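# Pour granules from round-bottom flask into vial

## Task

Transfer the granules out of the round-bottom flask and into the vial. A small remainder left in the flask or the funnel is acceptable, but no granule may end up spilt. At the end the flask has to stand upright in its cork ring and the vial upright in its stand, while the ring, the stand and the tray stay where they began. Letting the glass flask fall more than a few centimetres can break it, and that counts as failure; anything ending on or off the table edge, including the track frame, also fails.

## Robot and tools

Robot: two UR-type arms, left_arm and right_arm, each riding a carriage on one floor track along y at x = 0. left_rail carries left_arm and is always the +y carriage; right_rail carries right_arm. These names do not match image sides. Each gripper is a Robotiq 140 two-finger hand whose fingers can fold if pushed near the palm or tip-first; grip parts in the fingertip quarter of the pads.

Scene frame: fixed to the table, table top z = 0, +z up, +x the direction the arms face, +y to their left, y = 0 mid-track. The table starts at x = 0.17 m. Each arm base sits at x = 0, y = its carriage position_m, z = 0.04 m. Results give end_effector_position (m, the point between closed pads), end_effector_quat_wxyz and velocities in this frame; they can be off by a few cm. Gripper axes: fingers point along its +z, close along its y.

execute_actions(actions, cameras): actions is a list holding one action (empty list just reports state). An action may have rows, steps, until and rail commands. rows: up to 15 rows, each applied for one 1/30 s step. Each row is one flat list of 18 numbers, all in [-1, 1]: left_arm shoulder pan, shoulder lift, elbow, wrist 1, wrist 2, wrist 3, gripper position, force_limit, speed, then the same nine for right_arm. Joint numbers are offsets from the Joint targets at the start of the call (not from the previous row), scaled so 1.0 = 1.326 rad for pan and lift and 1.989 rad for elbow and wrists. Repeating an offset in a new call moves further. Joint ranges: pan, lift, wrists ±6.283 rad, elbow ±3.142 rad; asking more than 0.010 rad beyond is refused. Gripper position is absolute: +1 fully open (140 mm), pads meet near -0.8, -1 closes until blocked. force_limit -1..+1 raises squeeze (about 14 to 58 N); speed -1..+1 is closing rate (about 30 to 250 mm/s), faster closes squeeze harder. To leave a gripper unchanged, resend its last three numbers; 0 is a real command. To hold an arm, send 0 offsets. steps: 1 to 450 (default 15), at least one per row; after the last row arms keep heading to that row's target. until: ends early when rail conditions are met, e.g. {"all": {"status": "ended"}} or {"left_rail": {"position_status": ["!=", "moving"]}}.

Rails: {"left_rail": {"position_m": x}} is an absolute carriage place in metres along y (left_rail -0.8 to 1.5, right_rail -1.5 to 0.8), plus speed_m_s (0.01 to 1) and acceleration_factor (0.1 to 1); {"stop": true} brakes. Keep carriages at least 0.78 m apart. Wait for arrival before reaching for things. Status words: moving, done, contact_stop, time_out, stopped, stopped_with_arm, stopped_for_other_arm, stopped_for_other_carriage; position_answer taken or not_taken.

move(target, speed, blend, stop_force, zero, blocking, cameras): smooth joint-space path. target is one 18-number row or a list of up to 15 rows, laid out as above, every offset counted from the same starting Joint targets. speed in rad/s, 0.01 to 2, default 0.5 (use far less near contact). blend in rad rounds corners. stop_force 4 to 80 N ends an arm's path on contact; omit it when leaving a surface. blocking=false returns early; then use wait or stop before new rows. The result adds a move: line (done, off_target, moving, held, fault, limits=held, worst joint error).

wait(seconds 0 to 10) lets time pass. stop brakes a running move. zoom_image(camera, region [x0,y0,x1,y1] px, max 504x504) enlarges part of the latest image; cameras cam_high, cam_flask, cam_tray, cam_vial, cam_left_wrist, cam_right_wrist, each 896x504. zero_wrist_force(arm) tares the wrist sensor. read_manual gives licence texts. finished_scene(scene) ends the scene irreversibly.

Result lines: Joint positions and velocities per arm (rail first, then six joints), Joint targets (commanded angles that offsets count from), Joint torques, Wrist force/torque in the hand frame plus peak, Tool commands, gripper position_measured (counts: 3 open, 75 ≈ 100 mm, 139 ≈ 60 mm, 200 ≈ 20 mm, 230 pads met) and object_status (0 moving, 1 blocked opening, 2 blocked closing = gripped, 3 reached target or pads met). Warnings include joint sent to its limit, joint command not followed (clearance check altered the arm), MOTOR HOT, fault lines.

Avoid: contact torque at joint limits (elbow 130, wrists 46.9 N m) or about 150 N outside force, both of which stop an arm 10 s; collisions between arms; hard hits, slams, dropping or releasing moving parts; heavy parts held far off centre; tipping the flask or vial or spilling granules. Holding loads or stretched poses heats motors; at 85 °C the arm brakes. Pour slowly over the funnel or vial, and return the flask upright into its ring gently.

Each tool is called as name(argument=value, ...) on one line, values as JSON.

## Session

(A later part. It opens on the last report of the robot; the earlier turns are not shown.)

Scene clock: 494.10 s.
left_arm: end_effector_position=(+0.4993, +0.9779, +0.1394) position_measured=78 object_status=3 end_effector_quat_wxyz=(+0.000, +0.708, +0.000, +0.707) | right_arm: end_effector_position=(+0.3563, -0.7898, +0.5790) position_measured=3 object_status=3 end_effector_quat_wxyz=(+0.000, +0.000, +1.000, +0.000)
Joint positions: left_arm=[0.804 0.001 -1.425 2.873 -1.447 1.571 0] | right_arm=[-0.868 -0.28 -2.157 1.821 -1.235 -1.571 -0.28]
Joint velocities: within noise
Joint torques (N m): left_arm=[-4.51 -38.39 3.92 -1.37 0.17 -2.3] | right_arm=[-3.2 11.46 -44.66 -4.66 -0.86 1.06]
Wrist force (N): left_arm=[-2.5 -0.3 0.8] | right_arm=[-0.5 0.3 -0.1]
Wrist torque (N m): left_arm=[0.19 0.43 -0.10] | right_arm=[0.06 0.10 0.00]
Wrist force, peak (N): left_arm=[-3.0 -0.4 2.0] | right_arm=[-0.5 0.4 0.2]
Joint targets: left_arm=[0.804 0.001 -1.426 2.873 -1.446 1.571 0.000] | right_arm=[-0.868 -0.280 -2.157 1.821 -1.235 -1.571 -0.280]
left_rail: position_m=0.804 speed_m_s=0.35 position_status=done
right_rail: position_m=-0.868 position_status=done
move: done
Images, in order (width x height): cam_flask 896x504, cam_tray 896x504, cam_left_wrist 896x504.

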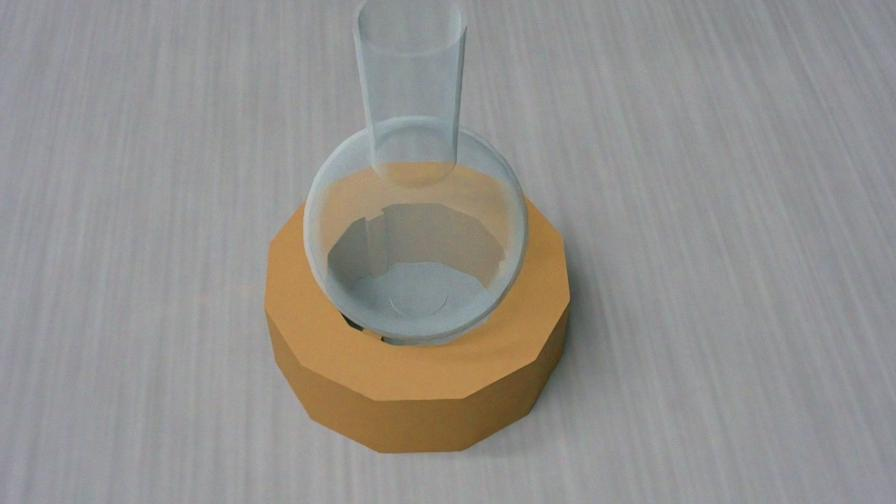

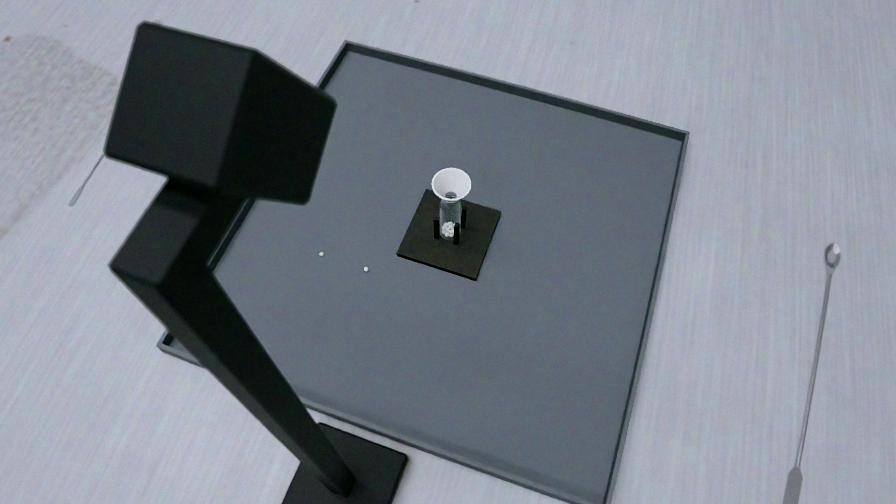

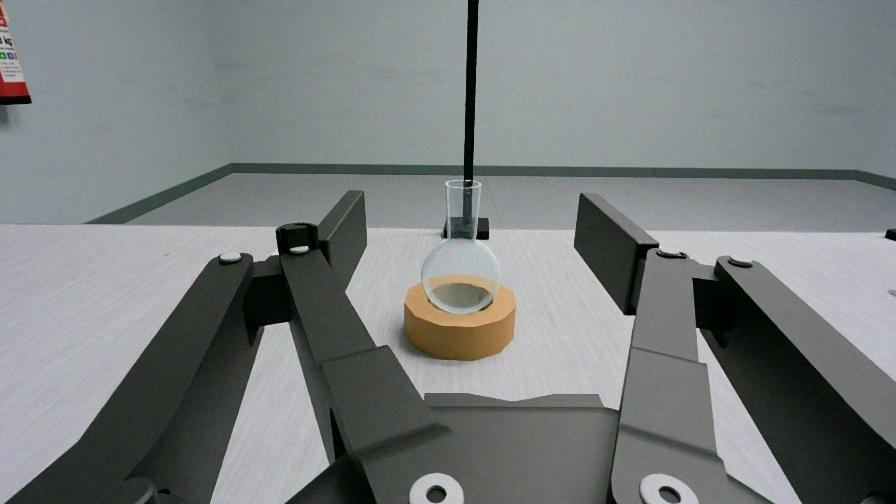

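move(target=[[0,-0.4668,-0.0669,0.3776,0,0,0.4,0,-1,0,0,0,0,0,0,1,1,1],[0,-0.5271,-0.3052,0.2609,-0.79,0,0.4,0,-1,0,0,0,0,0,0,1,1,1]], speed=[0.7,1.0], blend=0.1, cameras=[])

move(target=[-0.0007,-0.024,-0.2237,-0.155,-0.79,0,0.4,0,-1,0,0,0,0,0,0,1,1,1], speed=1.0, cameras=[])

execute_actions(actions=[{"left_rail":{"position_m":0.016,"speed_m_s":0.4,"acceleration_factor":0.3},"steps":250,"until":{"left_rail":{"position_status":["!=","moving"]}}}], cameras=["cam_tray","cam_left_wrist"])

Scene clock: 521.83 s.
left_arm: end_effector_position=(+0.3283, +1.3185, +0.5763) position_measured=78 object_status=3 end_effector_quat_wxyz=(-0.271, +0.271, +0.653, +0.653) | right_arm: end_effector_position=(+0.3563, -0.7898, +0.5790) position_measured=3 object_status=3 end_effector_quat_wxyz=(+0.000, +0.000, +1.000, +0.000)
Joint positions: left_arm=[0.804 0.001 -2.124 2.266 -0.928 0.001 0] | right_arm=[-0.868 -0.281 -2.157 1.821 -1.235 -1.571 -0.28]
Joint velocities: within noise
Joint torques (N m): left_arm=[-3.96 -13.09 -58.74 -5.57 -0.03 -2.13] | right_arm=[-4.53 9.55 -43.29 -4.53 -0.51 0.89]
Wrist force (N): left_arm=[-0.8 -0.1 1.2] | right_arm=[-0.2 0.0 0.1]
Wrist torque (N m): left_arm=[0.22 0.10 -0.10] | right_arm=[0.01 0.04 0.00]
Wrist force, peak (N): left_arm=[-2.8 -0.5 0.1] | right_arm=[-0.3 0.5 0.3]
Joint targets: left_arm=[0.804 0.001 -2.124 2.266 -0.928 0.000 0.000] | right_arm=[-0.868 -0.280 -2.157 1.821 -1.235 -1.571 -0.280]
left_rail: position_m=0.804 speed_m_s=0.35 position_status=done
right_rail: position_m=-0.868 position_status=done
move: done
No camera images: "cameras" was empty.

Scene clock: 524.33 s.
left_arm: end_effector_position=(+0.3211, +0.9778, +0.5784) position_measured=78 object_status=3 end_effector_quat_wxyz=(+0.000, +0.000, +1.000, +0.000) | right_arm: end_effector_position=(+0.3563, -0.7898, +0.5790) position_measured=3 object_status=3 end_effector_quat_wxyz=(+0.000, +0.000, +1.000, +0.000)
Joint positions: left_arm=[0.804 0 -2.156 1.822 -1.236 -1.57 0] | right_arm=[-0.868 -0.281 -2.157 1.821 -1.235 -1.571 -0.281]
Joint velocities: within noise
Joint torques (N m): left_arm=[-11.13 -10.95 -57.1 -7.37 -2.2 -2.21] | right_arm=[-4.55 10.49 -43.04 -4.37 -0.48 1.28]
Wrist force (N): left_arm=[-0.3 0.0 0.6] | right_arm=[-0.2 0.3 0.1]
Wrist torque (N m): left_arm=[0.00 0.04 0.01] | right_arm=[0.08 0.03 0.00]
Wrist force, peak (N): left_arm=[-1.2 0.2 1.7] | right_arm=[-0.4 0.5 -0.1]
Joint targets: left_arm=[0.804 0.000 -2.156 1.822 -1.236 -1.571 0.000] | right_arm=[-0.868 -0.280 -2.157 1.821 -1.235 -1.571 -0.280]
left_rail: position_m=0.804 speed_m_s=0.35 position_status=done
right_rail: position_m=-0.868 position_status=done
move: done
No camera images: "cameras" was empty.

Scene clock: 528.33 s.
left_arm: end_effector_position=(+0.3211, +0.1901, +0.5785) position_measured=78 object_status=3 end_effector_quat_wxyz=(+0.000, +0.000, +1.000, +0.000) end_effector_velocity=(+0.000, -0.001, +0.000) end_effector_angular_velocity=(+0.000, -0.001, +0.000) | right_arm: end_effector_position=(+0.3563, -0.7898, +0.5790) position_measured=3 object_status=3 end_effector_quat_wxyz=(+0.000, +0.000, +1.000, +0.000)
Joint positions: left_arm=[0.016 0 -2.156 1.822 -1.236 -1.571 0] | right_arm=[-0.868 -0.281 -2.157 1.821 -1.235 -1.571 -0.28]
Joint velocities: left_arm=[-0.001 0 0 0 0 0 0] | right_arm=[within noise]
Joint torques (N m): left_arm=[-11.42 -8.22 -51.42 -5.64 -1.58 -1.94] | right_arm=[-4.43 10.61 -44.63 -4.71 -0.62 1.39]
Wrist force (N): left_arm=[-0.6 -0.2 0.5] | right_arm=[-0.3 0.1 0.0]
Wrist torque (N m): left_arm=[-0.05 0.10 0.01] | right_arm=[0.02 0.07 0.00]
Wrist force, peak (N): left_arm=[-0.5 -0.9 0.9] | right_arm=[-0.7 0.3 -0.2]
Joint targets: left_arm=[0.016 0.000 -2.156 1.822 -1.236 -1.571 0.000] | right_arm=[-0.868 -0.280 -2.157 1.821 -1.235 -1.571 -0.280]
Tool commands: left_gripper/position=+0.4 left_gripper/force_limit=+0.0 left_gripper/speed=-1.0 right_gripper/position=+1.0 right_gripper/force_limit=+1.0 right_gripper/speed=+1.0
left_rail: position_m=0.016 speed_m_s=0.40 position_status=done
right_rail: position_m=-0.868 position_status=done
Images, in order (width x height): cam_tray 896x504, cam_left_wrist 896x504.

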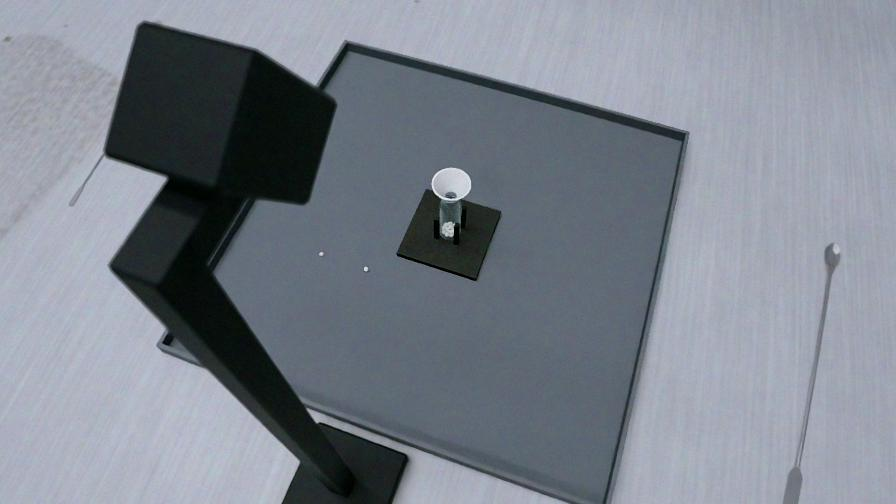

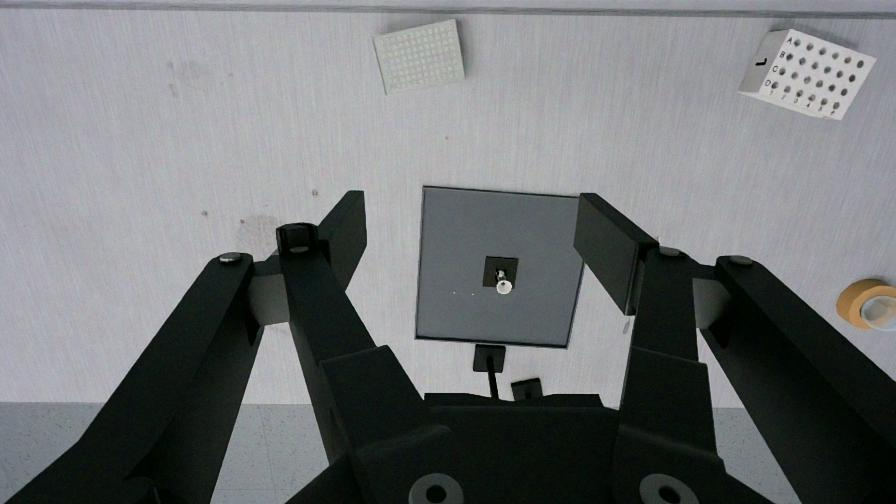

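move(target=[0,0.5528,0.149,-0.5179,0,0,-1,-1,0,0,0,0,0,0,0,1,1,1], speed=0.5, cameras=["cam_tray","cam_left_wrist","cam_vial"])

Scene clock: 554.13 s.
left_arm: end_effector_position=(+0.6492, +0.1899, +0.1207) position_measured=233 object_status=3 end_effector_quat_wxyz=(+0.000, +0.000, +1.000, +0.000) | right_arm: end_effector_position=(+0.3563, -0.7898, +0.5790) position_measured=3 object_status=3 end_effector_quat_wxyz=(+0.000, +0.000, +1.000, +0.000)
Joint positions: left_arm=[0.016 0 -1.424 2.118 -2.265 -1.571 0] | right_arm=[-0.868 -0.281 -2.157 1.821 -1.235 -1.571 -0.28]
Joint velocities: within noise
Joint torques (N m): left_arm=[-8.73 -40.32 -24.47 -7.43 -0.61 -1.94] | right_arm=[-3.43 8.02 -43.29 -4.86 -0.42 1.27]
Wrist force (N): left_arm=[-0.4 0.1 0.2] | right_arm=[0.2 0.1 0.0]
Wrist torque (N m): left_arm=[0.05 0.08 0.01] | right_arm=[0.04 -0.05 0.00]
Wrist force, peak (N): left_arm=[-1.2 -0.2 2.4] | right_arm=[-0.5 0.4 0.4]
Joint targets: left_arm=[0.016 0.000 -1.423 2.118 -2.266 -1.571 0.000] | right_arm=[-0.868 -0.280 -2.157 1.821 -1.235 -1.571 -0.280]
left_rail: position_m=0.016 speed_m_s=0.40 position_status=done
right_rail: position_m=-0.868 position_status=done
move: done
Images, in order (width x height): cam_tray 896x504, cam_vial 896x504, cam_left_wrist 896x504.

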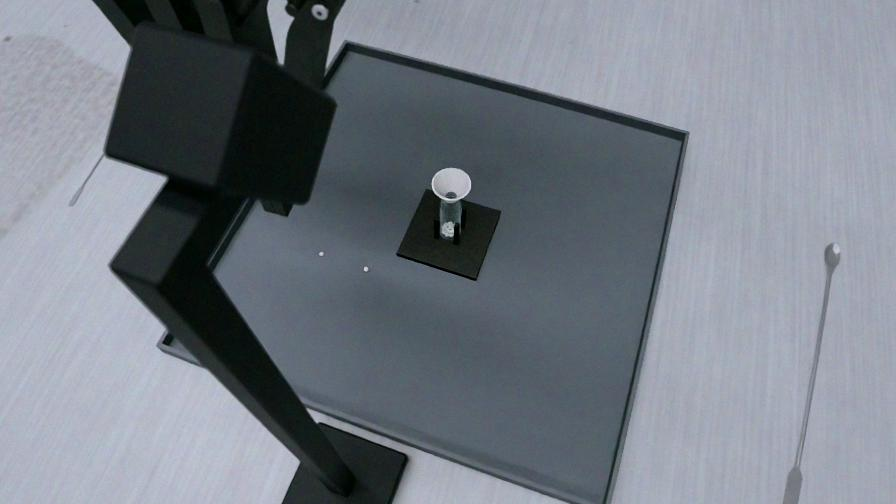

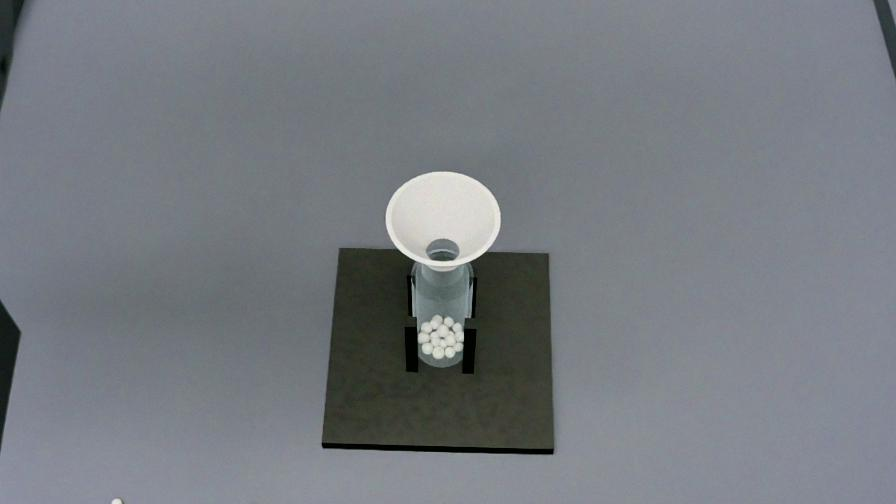

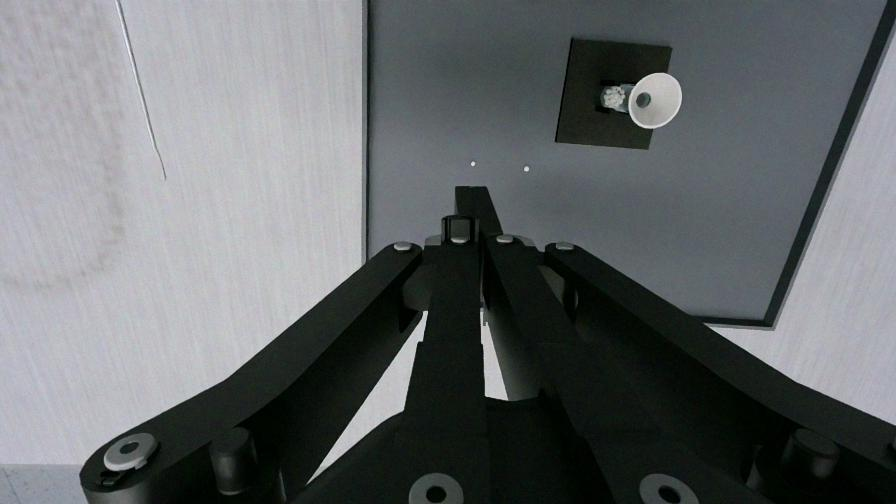

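execute_actions(actions=[{"left_rail":{"position_m":-0.016,"speed_m_s":0.1},"steps":100,"until":{"left_rail":{"position_status":["!=","moving"]}}}], cameras=[])

move(target=[0,0.096,0.0307,-0.0946,0,0,-1,-1,0,0,0,0,0,0,0,1,1,1], speed=0.03, stop_force=5, cameras=["cam_tray","cam_left_wrist"])

Scene clock: 570.67 s.
left_arm: end_effector_position=(+0.6492, +0.1580, +0.1204) position_measured=233 object_status=3 end_effector_quat_wxyz=(+0.000, +0.000, +1.000, +0.000) | right_arm: end_effector_position=(+0.3563, -0.7898, +0.5790) position_measured=3 object_status=3 end_effector_quat_wxyz=(+0.000, +0.000, +1.000, +0.000)
Joint positions: left_arm=[-0.016 0 -1.423 2.118 -2.266 -1.571 0] | right_arm=[-0.868 -0.281 -2.157 1.821 -1.235 -1.571 -0.28]
Joint velocities: within noise
Joint torques (N m): left_arm=[-6.1 -44.93 -36.34 -5.62 0.37 -1.95] | right_arm=[-3.8 12.45 -44.56 -4.49 -0.54 1.24]
Wrist force (N): left_arm=[-0.3 0.4 0.0] | right_arm=[-0.3 -0.2 -0.1]
Wrist torque (N m): left_arm=[0.10 0.07 0.00] | right_arm=[-0.04 0.07 0.00]
Wrist force, peak (N): left_arm=[-1.2 0.6 -0.2] | right_arm=[-0.2 0.7 0.0]
Joint targets: left_arm=[-0.016 0.000 -1.423 2.118 -2.266 -1.571 0.000] | right_arm=[-0.868 -0.280 -2.157 1.821 -1.235 -1.571 -0.280]
Tool commands: left_gripper/position=-1.0 left_gripper/force_limit=-1.0 left_gripper/speed=+0.0 right_gripper/position=+1.0 right_gripper/force_limit=+1.0 right_gripper/speed=+1.0
left_rail: position_m=-0.016 speed_m_s=0.10 position_status=done
right_rail: position_m=-0.868 position_status=done
No camera images: "cameras" was empty.

Scene clock: 577.87 s.
left_arm: end_effector_position=(+0.6498, +0.1579, +0.0359) position_measured=233 object_status=3 end_effector_quat_wxyz=(+0.000, +0.000, +1.000, +0.000) | right_arm: end_effector_position=(+0.3563, -0.7898, +0.5790) position_measured=3 object_status=3 end_effector_quat_wxyz=(+0.000, +0.000, +1.000, +0.000)
Joint positions: left_arm=[-0.016 0 -1.307 2.174 -2.438 -1.571 0] | right_arm=[-0.868 -0.28 -2.157 1.821 -1.235 -1.571 -0.28]
Joint velocities: within noise
Joint torques (N m): left_arm=[-5.3 -69.26 -39.31 -2.81 1.6 -1.87] | right_arm=[-3.02 13 -44.53 -4.57 -0.43 1.96]
Wrist force (N): left_arm=[-1.8 0.1 -5.5] | right_arm=[-0.3 0.1 -0.1]
Wrist torque (N m): left_arm=[0.01 0.05 0.01] | right_arm=[0.03 0.05 0.01]
Wrist force, peak (N): left_arm=[6.2 0.0 -38.2] | right_arm=[-0.4 0.4 0.4]
Joint targets: left_arm=[-0.016 0.000 -1.307 2.174 -2.438 -1.571 0.000] | right_arm=[-0.868 -0.280 -2.157 1.821 -1.235 -1.571 -0.280]
left_rail: position_m=-0.016 speed_m_s=0.10 position_status=done
right_rail: position_m=-0.868 position_status=done
move: contact (left_arm); left_arm: the wrist 1 is farthest, 0.016 rad from its target
Images, in order (width x height): cam_tray 896x504, cam_left_wrist 896x504.

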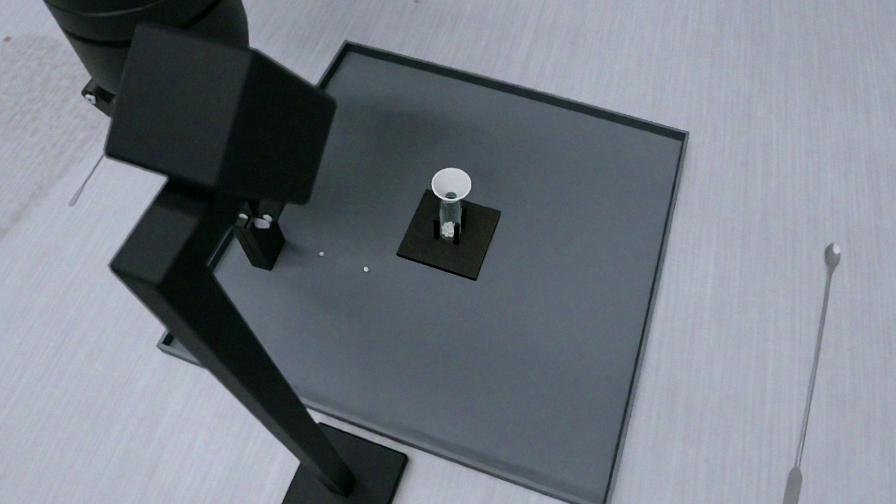

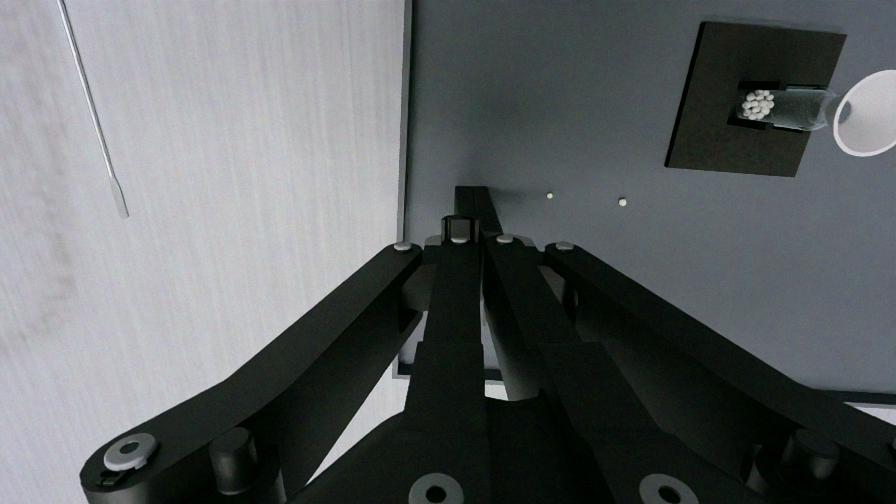

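move(target=[0,-0.0335,-0.0011,0.0235,0,0,-1,-1,0,0,0,0,0,0,0,1,1,1], speed=0.05, cameras=[])

execute_actions(actions=[{"left_rail":{"position_m":0.0211,"speed_m_s":0.1},"rows":[[0,0,0,0,0,0,-0.55,-1,-1,0,0,0,0,0,0,1,1,1]],"steps":60,"until":{"left_rail":{"position_status":["!=","moving"]}}}], cameras=["cam_tray","cam_left_wrist"])

Scene clock: 593.17 s.
left_arm: end_effector_position=(+0.6433, +0.1579, +0.0599) position_measured=233 object_status=3 end_effector_quat_wxyz=(+0.000, +0.000, +1.000, +0.000) | right_arm: end_effector_position=(+0.3563, -0.7898, +0.5790) position_measured=3 object_status=3 end_effector_quat_wxyz=(+0.000, +0.000, +1.000, +0.000)
Joint positions: left_arm=[-0.016 0 -1.351 2.172 -2.392 -1.571 0] | right_arm=[-0.868 -0.28 -2.157 1.821 -1.235 -1.571 -0.28]
Joint velocities: within noise
Joint torques (N m): left_arm=[-5.29 -67.29 -46.51 -2.68 1.55 -1.93] | right_arm=[-5.36 10.8 -44.62 -4.63 -1.18 1.51]
Wrist force (N): left_arm=[-0.7 0.1 0.1] | right_arm=[0.0 0.4 0.2]
Wrist torque (N m): left_arm=[0.02 0.13 0.00] | right_arm=[0.10 -0.01 0.00]
Wrist force, peak (N): left_arm=[-1.6 0.0 -5.5] | right_arm=[-0.6 0.4 0.1]
Joint targets: left_arm=[-0.016 0.000 -1.351 2.172 -2.391 -1.571 0.000] | right_arm=[-0.868 -0.280 -2.157 1.821 -1.235 -1.571 -0.280]
left_rail: position_m=-0.016 speed_m_s=0.10 position_status=done
right_rail: position_m=-0.868 position_status=done
move: done
No camera images: "cameras" was empty.

Scene clock: 594.23 s.
left_arm: end_effector_position=(+0.6432, +0.1950, +0.0602) position_measured=199 object_status=3 end_effector_quat_wxyz=(+0.000, +0.000, +1.000, +0.000) end_effector_velocity=(+0.000, +0.001, +0.000) end_effector_angular_velocity=(+0.001, +0.000, -0.001) | right_arm: end_effector_position=(+0.3563, -0.7898, +0.5790) position_measured=3 object_status=3 end_effector_quat_wxyz=(+0.000, +0.000, +1.000, +0.000)
Joint positions: left_arm=[0.021 0 -1.351 2.172 -2.391 -1.571 0] | right_arm=[-0.868 -0.28 -2.157 1.821 -1.235 -1.571 -0.28]
Joint velocities: left_arm=[0.001 0 0 -0.001 0 0.001 0.001] | right_arm=[within noise]
Joint torques (N m): left_arm=[-5.58 -71.24 -43 -3.26 1.6 -1.88] | right_arm=[-3.28 10.19 -43.69 -4.49 -0.88 1.34]
Wrist force (N): left_arm=[-0.6 0.1 0.1] | right_arm=[-0.3 0.1 0.1]
Wrist torque (N m): left_arm=[0.02 0.10 0.00] | right_arm=[0.03 0.07 0.00]
Wrist force, peak (N): left_arm=[-0.8 -1.1 -0.2] | right_arm=[-0.6 0.2 0.4]
Joint targets: left_arm=[0.021 0.000 -1.351 2.172 -2.391 -1.571 0.000] | right_arm=[-0.868 -0.280 -2.157 1.821 -1.235 -1.571 -0.280]
left_rail: position_m=0.021 speed_m_s=0.10 position_status=done
right_rail: position_m=-0.868 position_status=done
Images, in order (width x height): cam_tray 896x504, cam_left_wrist 896x504.

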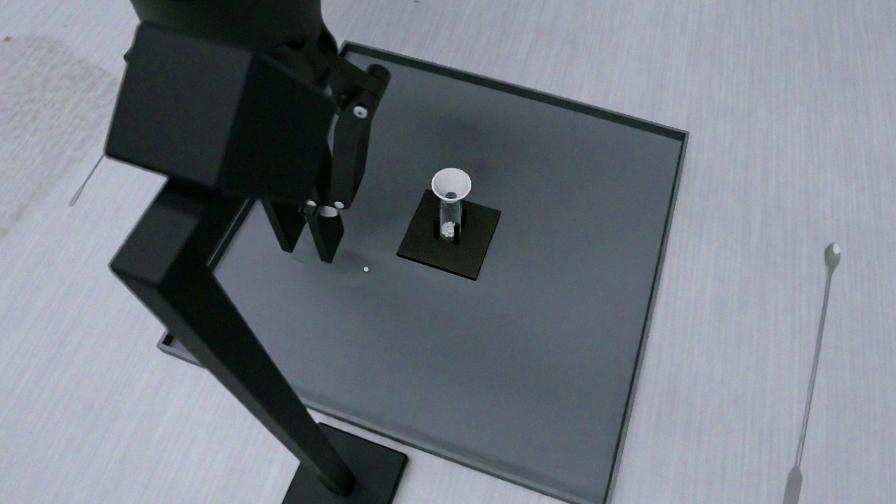

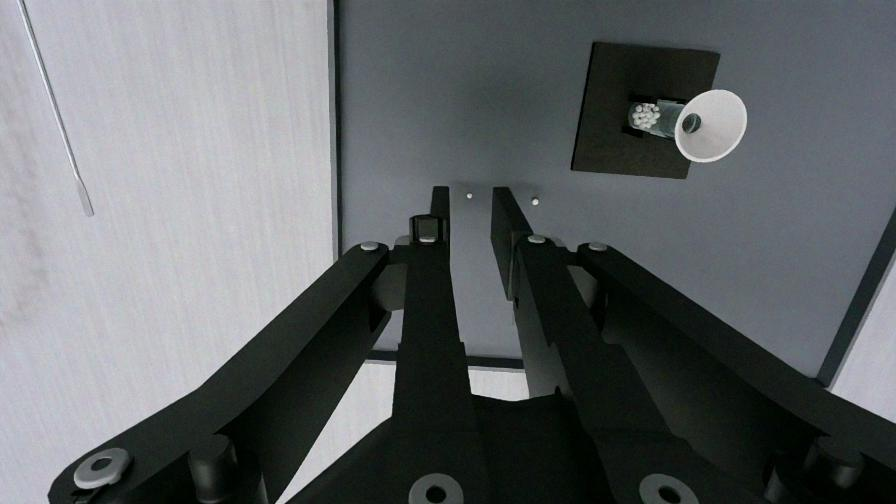

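move(target=[0,0.0251,0.0066,-0.0237,0,0,-0.55,-1,-1,0,0,0,0,0,0,1,1,1], speed=0.05, stop_force=5, cameras=["cam_tray","cam_left_wrist"])

execute_actions(actions=[{"rows":[[0,0,0,0,0,0,-1,-1,-1,0,0,0,0,0,0,1,1,1]],"steps":60}], cameras=["cam_tray","cam_left_wrist"])

Scene clock: 602.57 s.
left_arm: end_effector_position=(+0.6435, +0.1950, +0.0378) position_measured=199 object_status=3 end_effector_quat_wxyz=(+0.000, +0.000, +1.000, +0.000) | right_arm: end_effector_position=(+0.3563, -0.7898, +0.5790) position_measured=3 object_status=3 end_effector_quat_wxyz=(+0.000, +0.000, +1.000, +0.000)
Joint positions: left_arm=[0.021 0 -1.318 2.185 -2.438 -1.571 0] | right_arm=[-0.868 -0.281 -2.157 1.821 -1.235 -1.571 -0.281]
Joint velocities: within noise
Joint torques (N m): left_arm=[-5.67 -48.61 -21.78 -6.52 1.77 -1.79] | right_arm=[-4.71 11.74 -43.87 -4.64 -0.6 1.45]
Wrist force (N): left_arm=[-0.8 -0.2 0.4] | right_arm=[0.1 0.6 0.3]
Wrist torque (N m): left_arm=[-0.05 0.17 0.01] | right_arm=[0.14 -0.02 0.00]
Wrist force, peak (N): left_arm=[-1.3 0.1 0.4] | right_arm=[0.1 0.6 0.3]
Joint targets: left_arm=[0.021 0.000 -1.318 2.185 -2.438 -1.571 0.000] | right_arm=[-0.868 -0.280 -2.157 1.821 -1.235 -1.571 -0.280]
left_rail: position_m=0.021 speed_m_s=0.10 position_status=done
right_rail: position_m=-0.868 position_status=done
move: done
Images, in order (width x height): cam_tray 896x504, cam_left_wrist 896x504.

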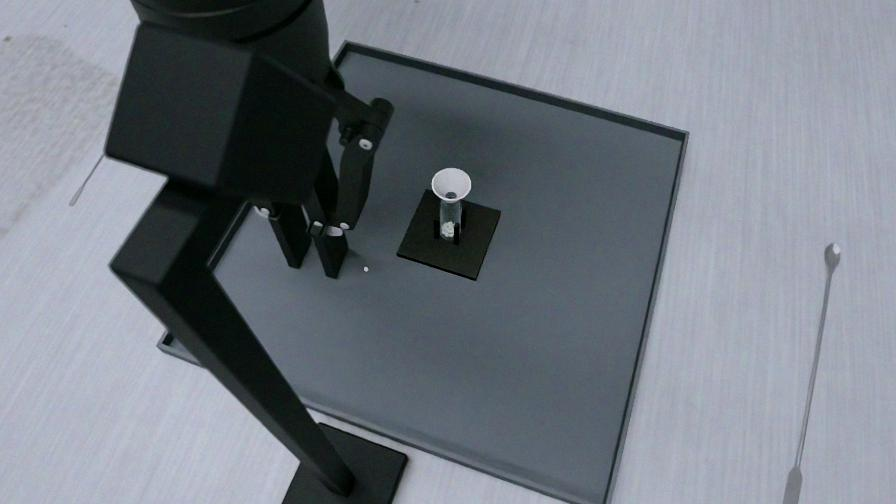

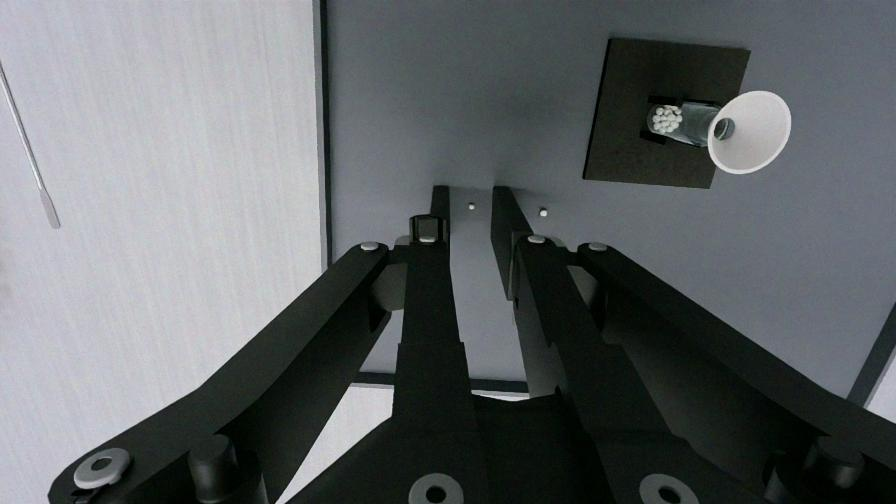

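Scene clock: 604.77 s.
left_arm: end_effector_position=(+0.6435, +0.1950, +0.0378) position_measured=230 object_status=3 end_effector_quat_wxyz=(+0.000, +0.000, +1.000, +0.000) | right_arm: end_effector_position=(+0.3563, -0.7898, +0.5790) position_measured=3 object_status=3 end_effector_quat_wxyz=(+0.000, +0.000, +1.000, +0.000)
Joint positions: left_arm=[0.021 0 -1.318 2.185 -2.438 -1.571 0] | right_arm=[-0.868 -0.28 -2.157 1.821 -1.235 -1.571 -0.28]
Joint velocities: within noise
Joint torques (N m): left_arm=[-5.51 -49.63 -27.72 -5.91 1.52 -1.89] | right_arm=[-5.53 12.94 -44.36 -4.29 -0.41 1.24]
Wrist force (N): left_arm=[-0.7 0.1 -0.2] | right_arm=[-0.3 0.2 0.1]
Wrist torque (N m): left_arm=[0.02 0.15 0.01] | right_arm=[0.05 0.06 0.00]
Wrist force, peak (N): left_arm=[-1.2 -0.1 -0.6] | right_arm=[-0.2 0.3 0.5]
Joint targets: left_arm=[0.021 0.000 -1.318 2.185 -2.438 -1.571 0.000] | right_arm=[-0.868 -0.280 -2.157 1.821 -1.235 -1.571 -0.280]
left_rail: position_m=0.021 speed_m_s=0.10 position_status=done
right_rail: position_m=-0.868 position_status=done
Images, in order (width x height): cam_tray 896x504, cam_left_wrist 896x504.

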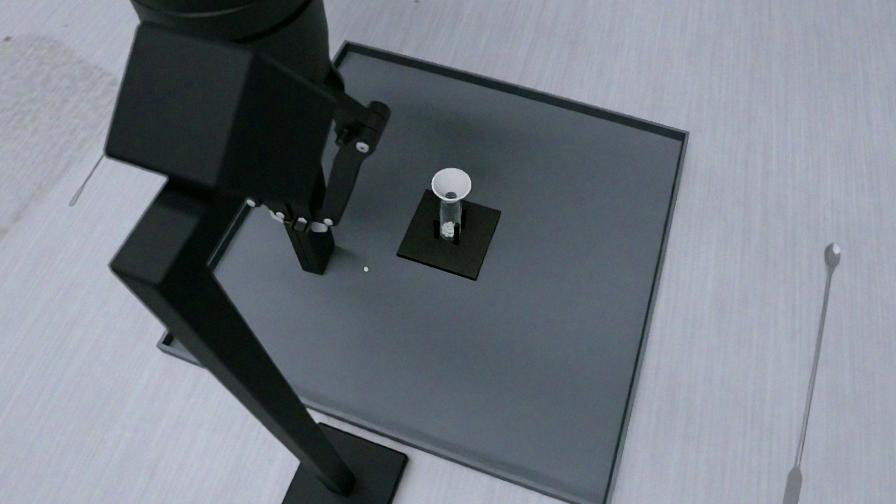

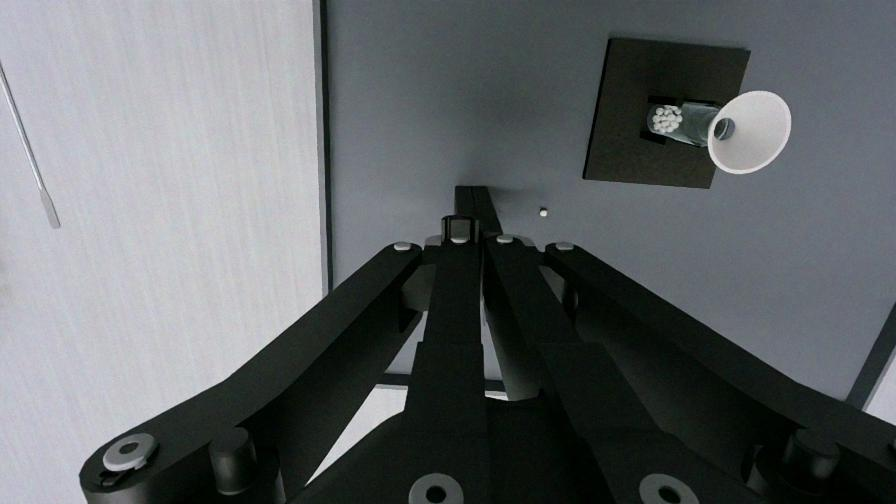

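move(target=[0,-0.0251,-0.0066,0.0237,0,0,-1,-1,-1,0,0,0,0,0,0,1,1,1], speed=0.1, cameras=["cam_tray"])

zoom_image(camera="cam_tray", region=[230, 180, 398, 300])

Scene clock: 612.23 s.
left_arm: end_effector_position=(+0.6432, +0.1950, +0.0600) position_measured=230 object_status=3 end_effector_quat_wxyz=(+0.000, +0.000, +1.000, +0.000) | right_arm: end_effector_position=(+0.3563, -0.7898, +0.5790) position_measured=3 object_status=3 end_effector_quat_wxyz=(+0.000, +0.000, +1.000, +0.000)
Joint positions: left_arm=[0.021 0 -1.351 2.172 -2.392 -1.571 0] | right_arm=[-0.868 -0.281 -2.157 1.821 -1.235 -1.571 -0.28]
Joint velocities: within noise
Joint torques (N m): left_arm=[-5.6 -72.02 -46.81 -2.41 1.61 -1.91] | right_arm=[-6.73 10.89 -44.02 -4.72 -0.6 1.45]
Wrist force (N): left_arm=[-1.1 -0.1 0.2] | right_arm=[-0.6 0.1 -0.2]
Wrist torque (N m): left_arm=[-0.02 0.21 0.00] | right_arm=[0.03 0.12 0.00]
Wrist force, peak (N): left_arm=[-1.4 0.2 0.5] | right_arm=[-0.5 0.5 0.1]
Joint targets: left_arm=[0.021 0.000 -1.351 2.172 -2.391 -1.571 0.000] | right_arm=[-0.868 -0.280 -2.157 1.821 -1.235 -1.571 -0.280]
left_rail: position_m=0.021 speed_m_s=0.10 position_status=done
right_rail: position_m=-0.868 position_status=done
move: done
Images, in order (width x height): cam_tray 896x504.

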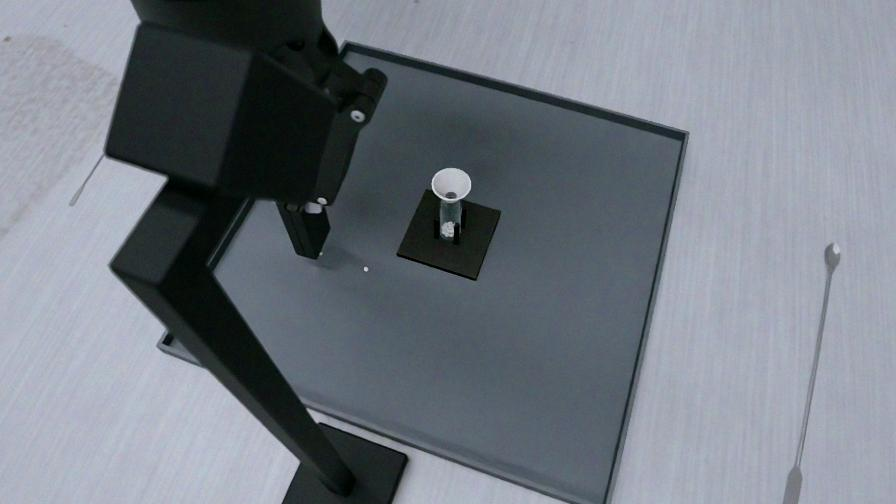

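Scaled by 3.000 from the camera's 896x504 image, which has a finer 1280x720 frame.

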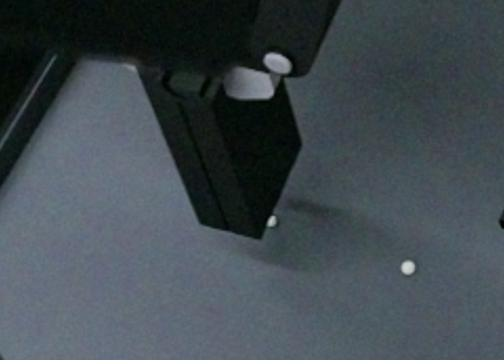

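execute_actions(actions=[], cameras=["cam_left_wrist"])

zoom_image(camera="cam_left_wrist", region=[400, 140, 568, 260])

Scene clock: 624.07 s.
left_arm: end_effector_position=(+0.6432, +0.1950, +0.0602) position_measured=230 object_status=3 end_effector_quat_wxyz=(+0.000, +0.000, +1.000, +0.000) | right_arm: end_effector_position=(+0.3563, -0.7898, +0.5790) position_measured=3 object_status=3 end_effector_quat_wxyz=(+0.000, +0.000, +1.000, +0.000)
Joint positions: left_arm=[0.021 0 -1.351 2.172 -2.391 -1.571 0] | right_arm=[-0.868 -0.28 -2.157 1.821 -1.235 -1.571 -0.28]
Joint velocities: within noise
Joint torques (N m): left_arm=[-6.34 -72.16 -38.19 -3.79 1.82 -2.09] | right_arm=[-4.83 11.2 -44.43 -4.88 -0.61 1.64]
Wrist force (N): left_arm=[-0.8 -0.5 0.2] | right_arm=[-0.3 0.0 0.0]
Wrist torque (N m): left_arm=[-0.12 0.15 0.00] | right_arm=[0.00 0.07 0.00]
Wrist force, peak (N): left_arm=[-1.4 -0.2 0.1] | right_arm=[-0.6 0.2 0.1]
Joint targets: left_arm=[0.021 0.000 -1.351 2.172 -2.391 -1.571 0.000] | right_arm=[-0.868 -0.280 -2.157 1.821 -1.235 -1.571 -0.280]
Tool commands: left_gripper/position=-1.0 left_gripper/force_limit=-1.0 left_gripper/speed=-1.0 right_gripper/position=+1.0 right_gripper/force_limit=+1.0 right_gripper/speed=+1.0
left_rail: position_m=0.021 speed_m_s=0.10 position_status=done
right_rail: position_m=-0.868 position_status=done
Images, in order (width x height): cam_left_wrist 896x504.

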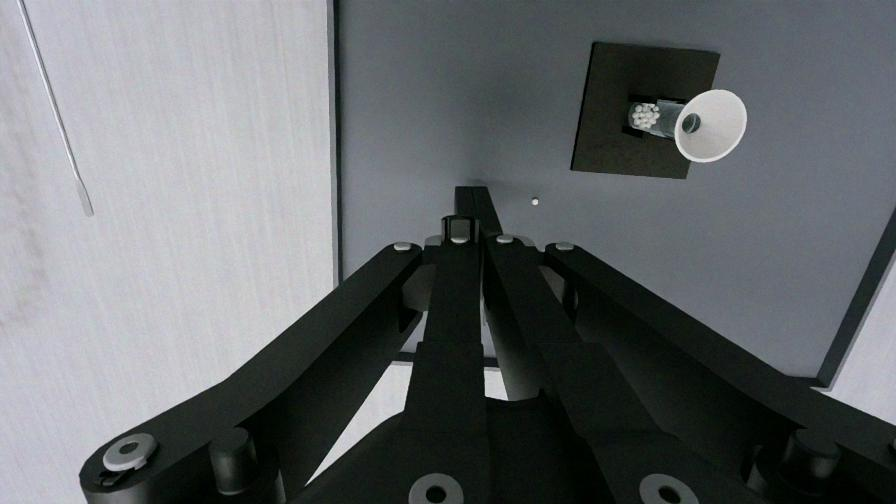

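Scaled by 3.000 from the camera's 896x504 image, which has a finer 1280x720 frame.

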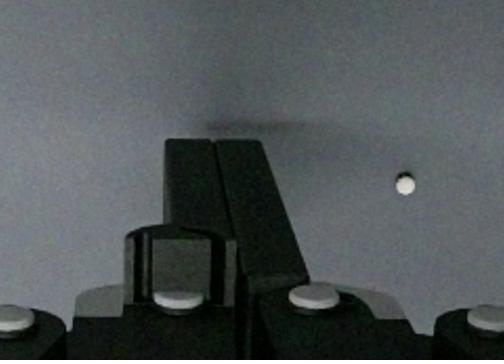

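move(target=[[0,0,0,0,0,0,-0.55,-1,-1,0,0,0,0,0,0,1,1,1],[0,0.0267,0.007,-0.0252,0,0,-0.55,-1,-1,0,0,0,0,0,0,1,1,1]], speed=0.03, stop_force=4, cameras=["cam_left_wrist"])

execute_actions(actions=[{"rows":[[0,0,0,0,0,0,-1,-1,-1,0,0,0,0,0,0,1,1,1]],"steps":60}], cameras=["cam_left_wrist"])

move(target=[0,-0.0267,-0.007,0.0252,0,0,-1,-1,-1,0,0,0,0,0,0,1,1,1], speed=0.1, cameras=["cam_tray"])

zoom_image(camera="cam_tray", region=[230, 180, 398, 300])

Scene clock: 641.23 s.
left_arm: end_effector_position=(+0.6435, +0.1950, +0.0364) position_measured=199 object_status=3 end_effector_quat_wxyz=(+0.000, +0.000, +1.000, +0.000) | right_arm: end_effector_position=(+0.3563, -0.7898, +0.5790) position_measured=3 object_status=3 end_effector_quat_wxyz=(+0.000, +0.000, +1.000, +0.000)
Joint positions: left_arm=[0.021 0 -1.316 2.185 -2.441 -1.571 0] | right_arm=[-0.868 -0.28 -2.157 1.821 -1.235 -1.571 -0.28]
Joint velocities: within noise
Joint torques (N m): left_arm=[-4.72 -48.48 -23.23 -6.91 1.73 -2.23] | right_arm=[-4.77 9.49 -44.34 -5.01 -0.74 1.66]
Wrist force (N): left_arm=[-0.9 -0.1 0.4] | right_arm=[-0.5 0.3 0.1]
Wrist torque (N m): left_arm=[-0.01 0.18 0.01] | right_arm=[0.06 0.11 0.00]
Wrist force, peak (N): left_arm=[-1.4 0.1 -0.1] | right_arm=[0.0 0.7 0.1]
Joint targets: left_arm=[0.021 0.000 -1.316 2.185 -2.441 -1.571 0.000] | right_arm=[-0.868 -0.280 -2.157 1.821 -1.235 -1.571 -0.280]
left_rail: position_m=0.021 speed_m_s=0.10 position_status=done
right_rail: position_m=-0.868 position_status=done
move: done
Images, in order (width x height): cam_left_wrist 896x504.

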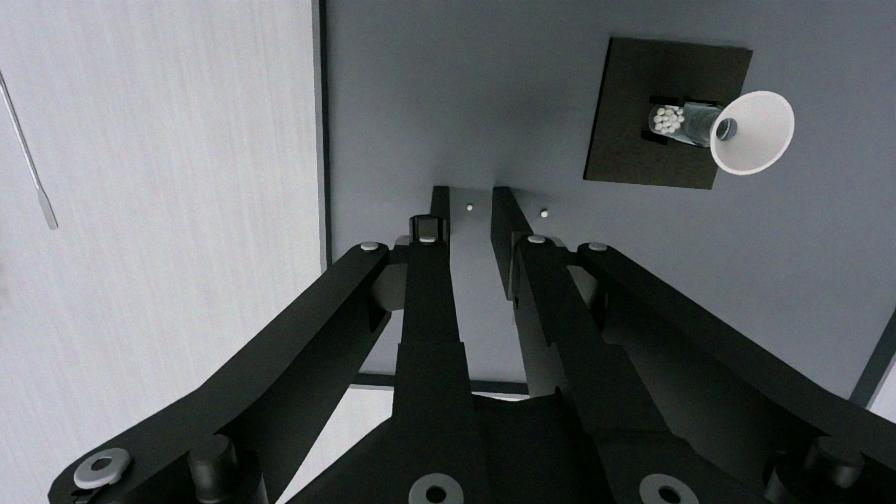

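Scene clock: 643.43 s.
left_arm: end_effector_position=(+0.6435, +0.1950, +0.0364) position_measured=230 object_status=3 end_effector_quat_wxyz=(+0.000, +0.000, +1.000, +0.000) | right_arm: end_effector_position=(+0.3563, -0.7898, +0.5790) position_measured=3 object_status=3 end_effector_quat_wxyz=(+0.000, +0.000, +1.000, +0.000)
Joint positions: left_arm=[0.021 0 -1.316 2.185 -2.441 -1.571 0] | right_arm=[-0.868 -0.281 -2.157 1.821 -1.235 -1.571 -0.28]
Joint velocities: within noise
Joint torques (N m): left_arm=[-5.93 -48.46 -27.6 -5.94 1.62 -2.19] | right_arm=[-5.18 11.91 -44.84 -5.23 -0.28 1.31]
Wrist force (N): left_arm=[-0.5 0.1 -0.1] | right_arm=[-0.3 0.1 0.1]
Wrist torque (N m): left_arm=[0.01 0.10 0.01] | right_arm=[0.03 0.06 0.00]
Wrist force, peak (N): left_arm=[-1.2 0.0 0.0] | right_arm=[-0.4 0.5 0.1]
Joint targets: left_arm=[0.021 0.000 -1.316 2.185 -2.441 -1.571 0.000] | right_arm=[-0.868 -0.280 -2.157 1.821 -1.235 -1.571 -0.280]
left_rail: position_m=0.021 speed_m_s=0.10 position_status=done
right_rail: position_m=-0.868 position_status=done
Images, in order (width x height): cam_left_wrist 896x504.

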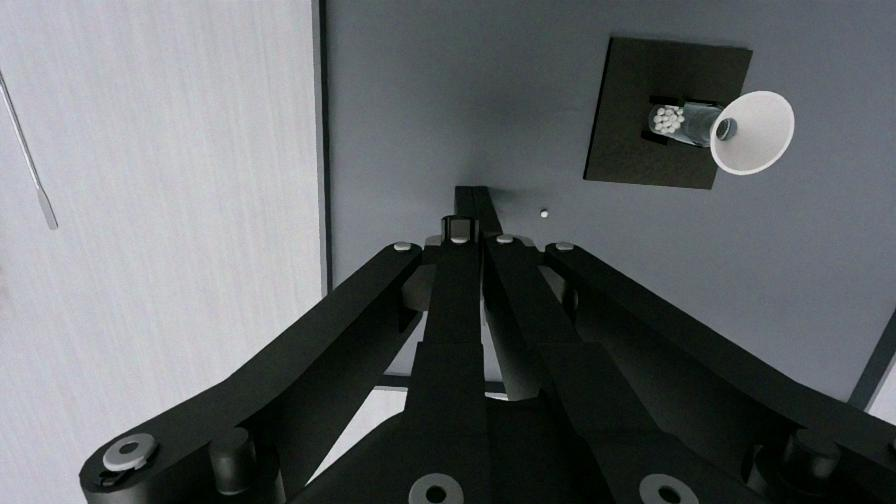

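Scene clock: 644.43 s.
left_arm: end_effector_position=(+0.6432, +0.1950, +0.0600) position_measured=230 object_status=3 end_effector_quat_wxyz=(+0.000, +0.000, +1.000, +0.000) | right_arm: end_effector_position=(+0.3563, -0.7898, +0.5790) position_measured=3 object_status=3 end_effector_quat_wxyz=(+0.000, +0.000, +1.000, +0.000)
Joint positions: left_arm=[0.021 0 -1.351 2.172 -2.392 -1.571 0] | right_arm=[-0.868 -0.281 -2.157 1.821 -1.235 -1.571 -0.28]
Joint velocities: within noise
Joint torques (N m): left_arm=[-6.33 -72.61 -49.1 -2.97 1.69 -2.25] | right_arm=[-7.95 11.18 -44.6 -5.36 -0.81 1.37]
Wrist force (N): left_arm=[-1.0 -0.2 0.1] | right_arm=[-0.1 0.2 0.2]
Wrist torque (N m): left_arm=[-0.04 0.20 0.01] | right_arm=[0.05 0.03 0.00]
Wrist force, peak (N): left_arm=[-1.3 -0.1 0.2] | right_arm=[-0.3 0.4 -0.3]
Joint targets: left_arm=[0.021 0.000 -1.351 2.172 -2.391 -1.571 0.000] | right_arm=[-0.868 -0.280 -2.157 1.821 -1.235 -1.571 -0.280]
left_rail: position_m=0.021 speed_m_s=0.10 position_status=done
right_rail: position_m=-0.868 position_status=done
move: done
Images, in order (width x height): cam_tray 896x504.

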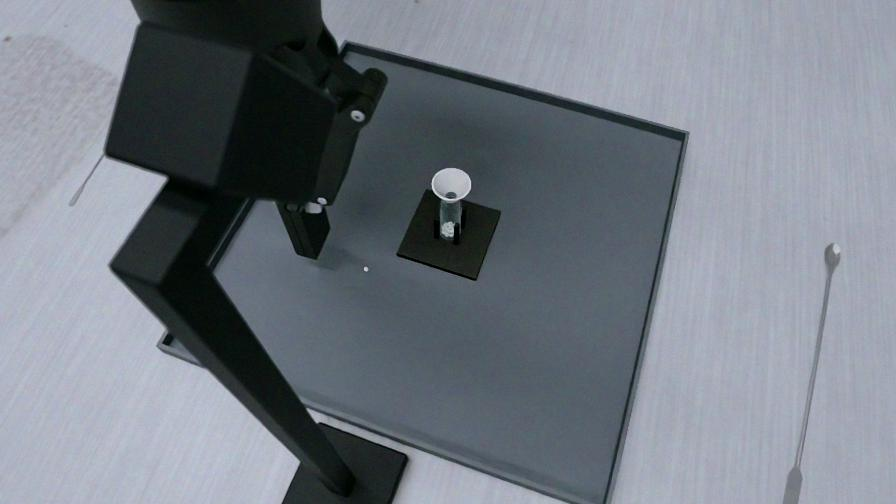

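Scaled by 3.000 from the camera's 896x504 image, which has a finer 1280x720 frame.

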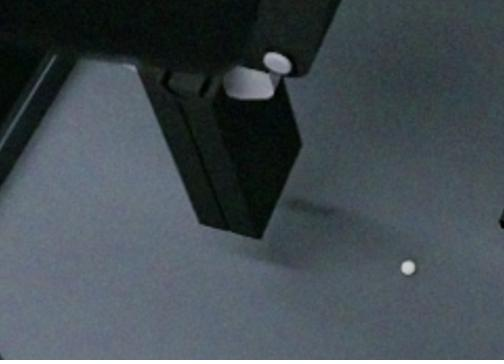

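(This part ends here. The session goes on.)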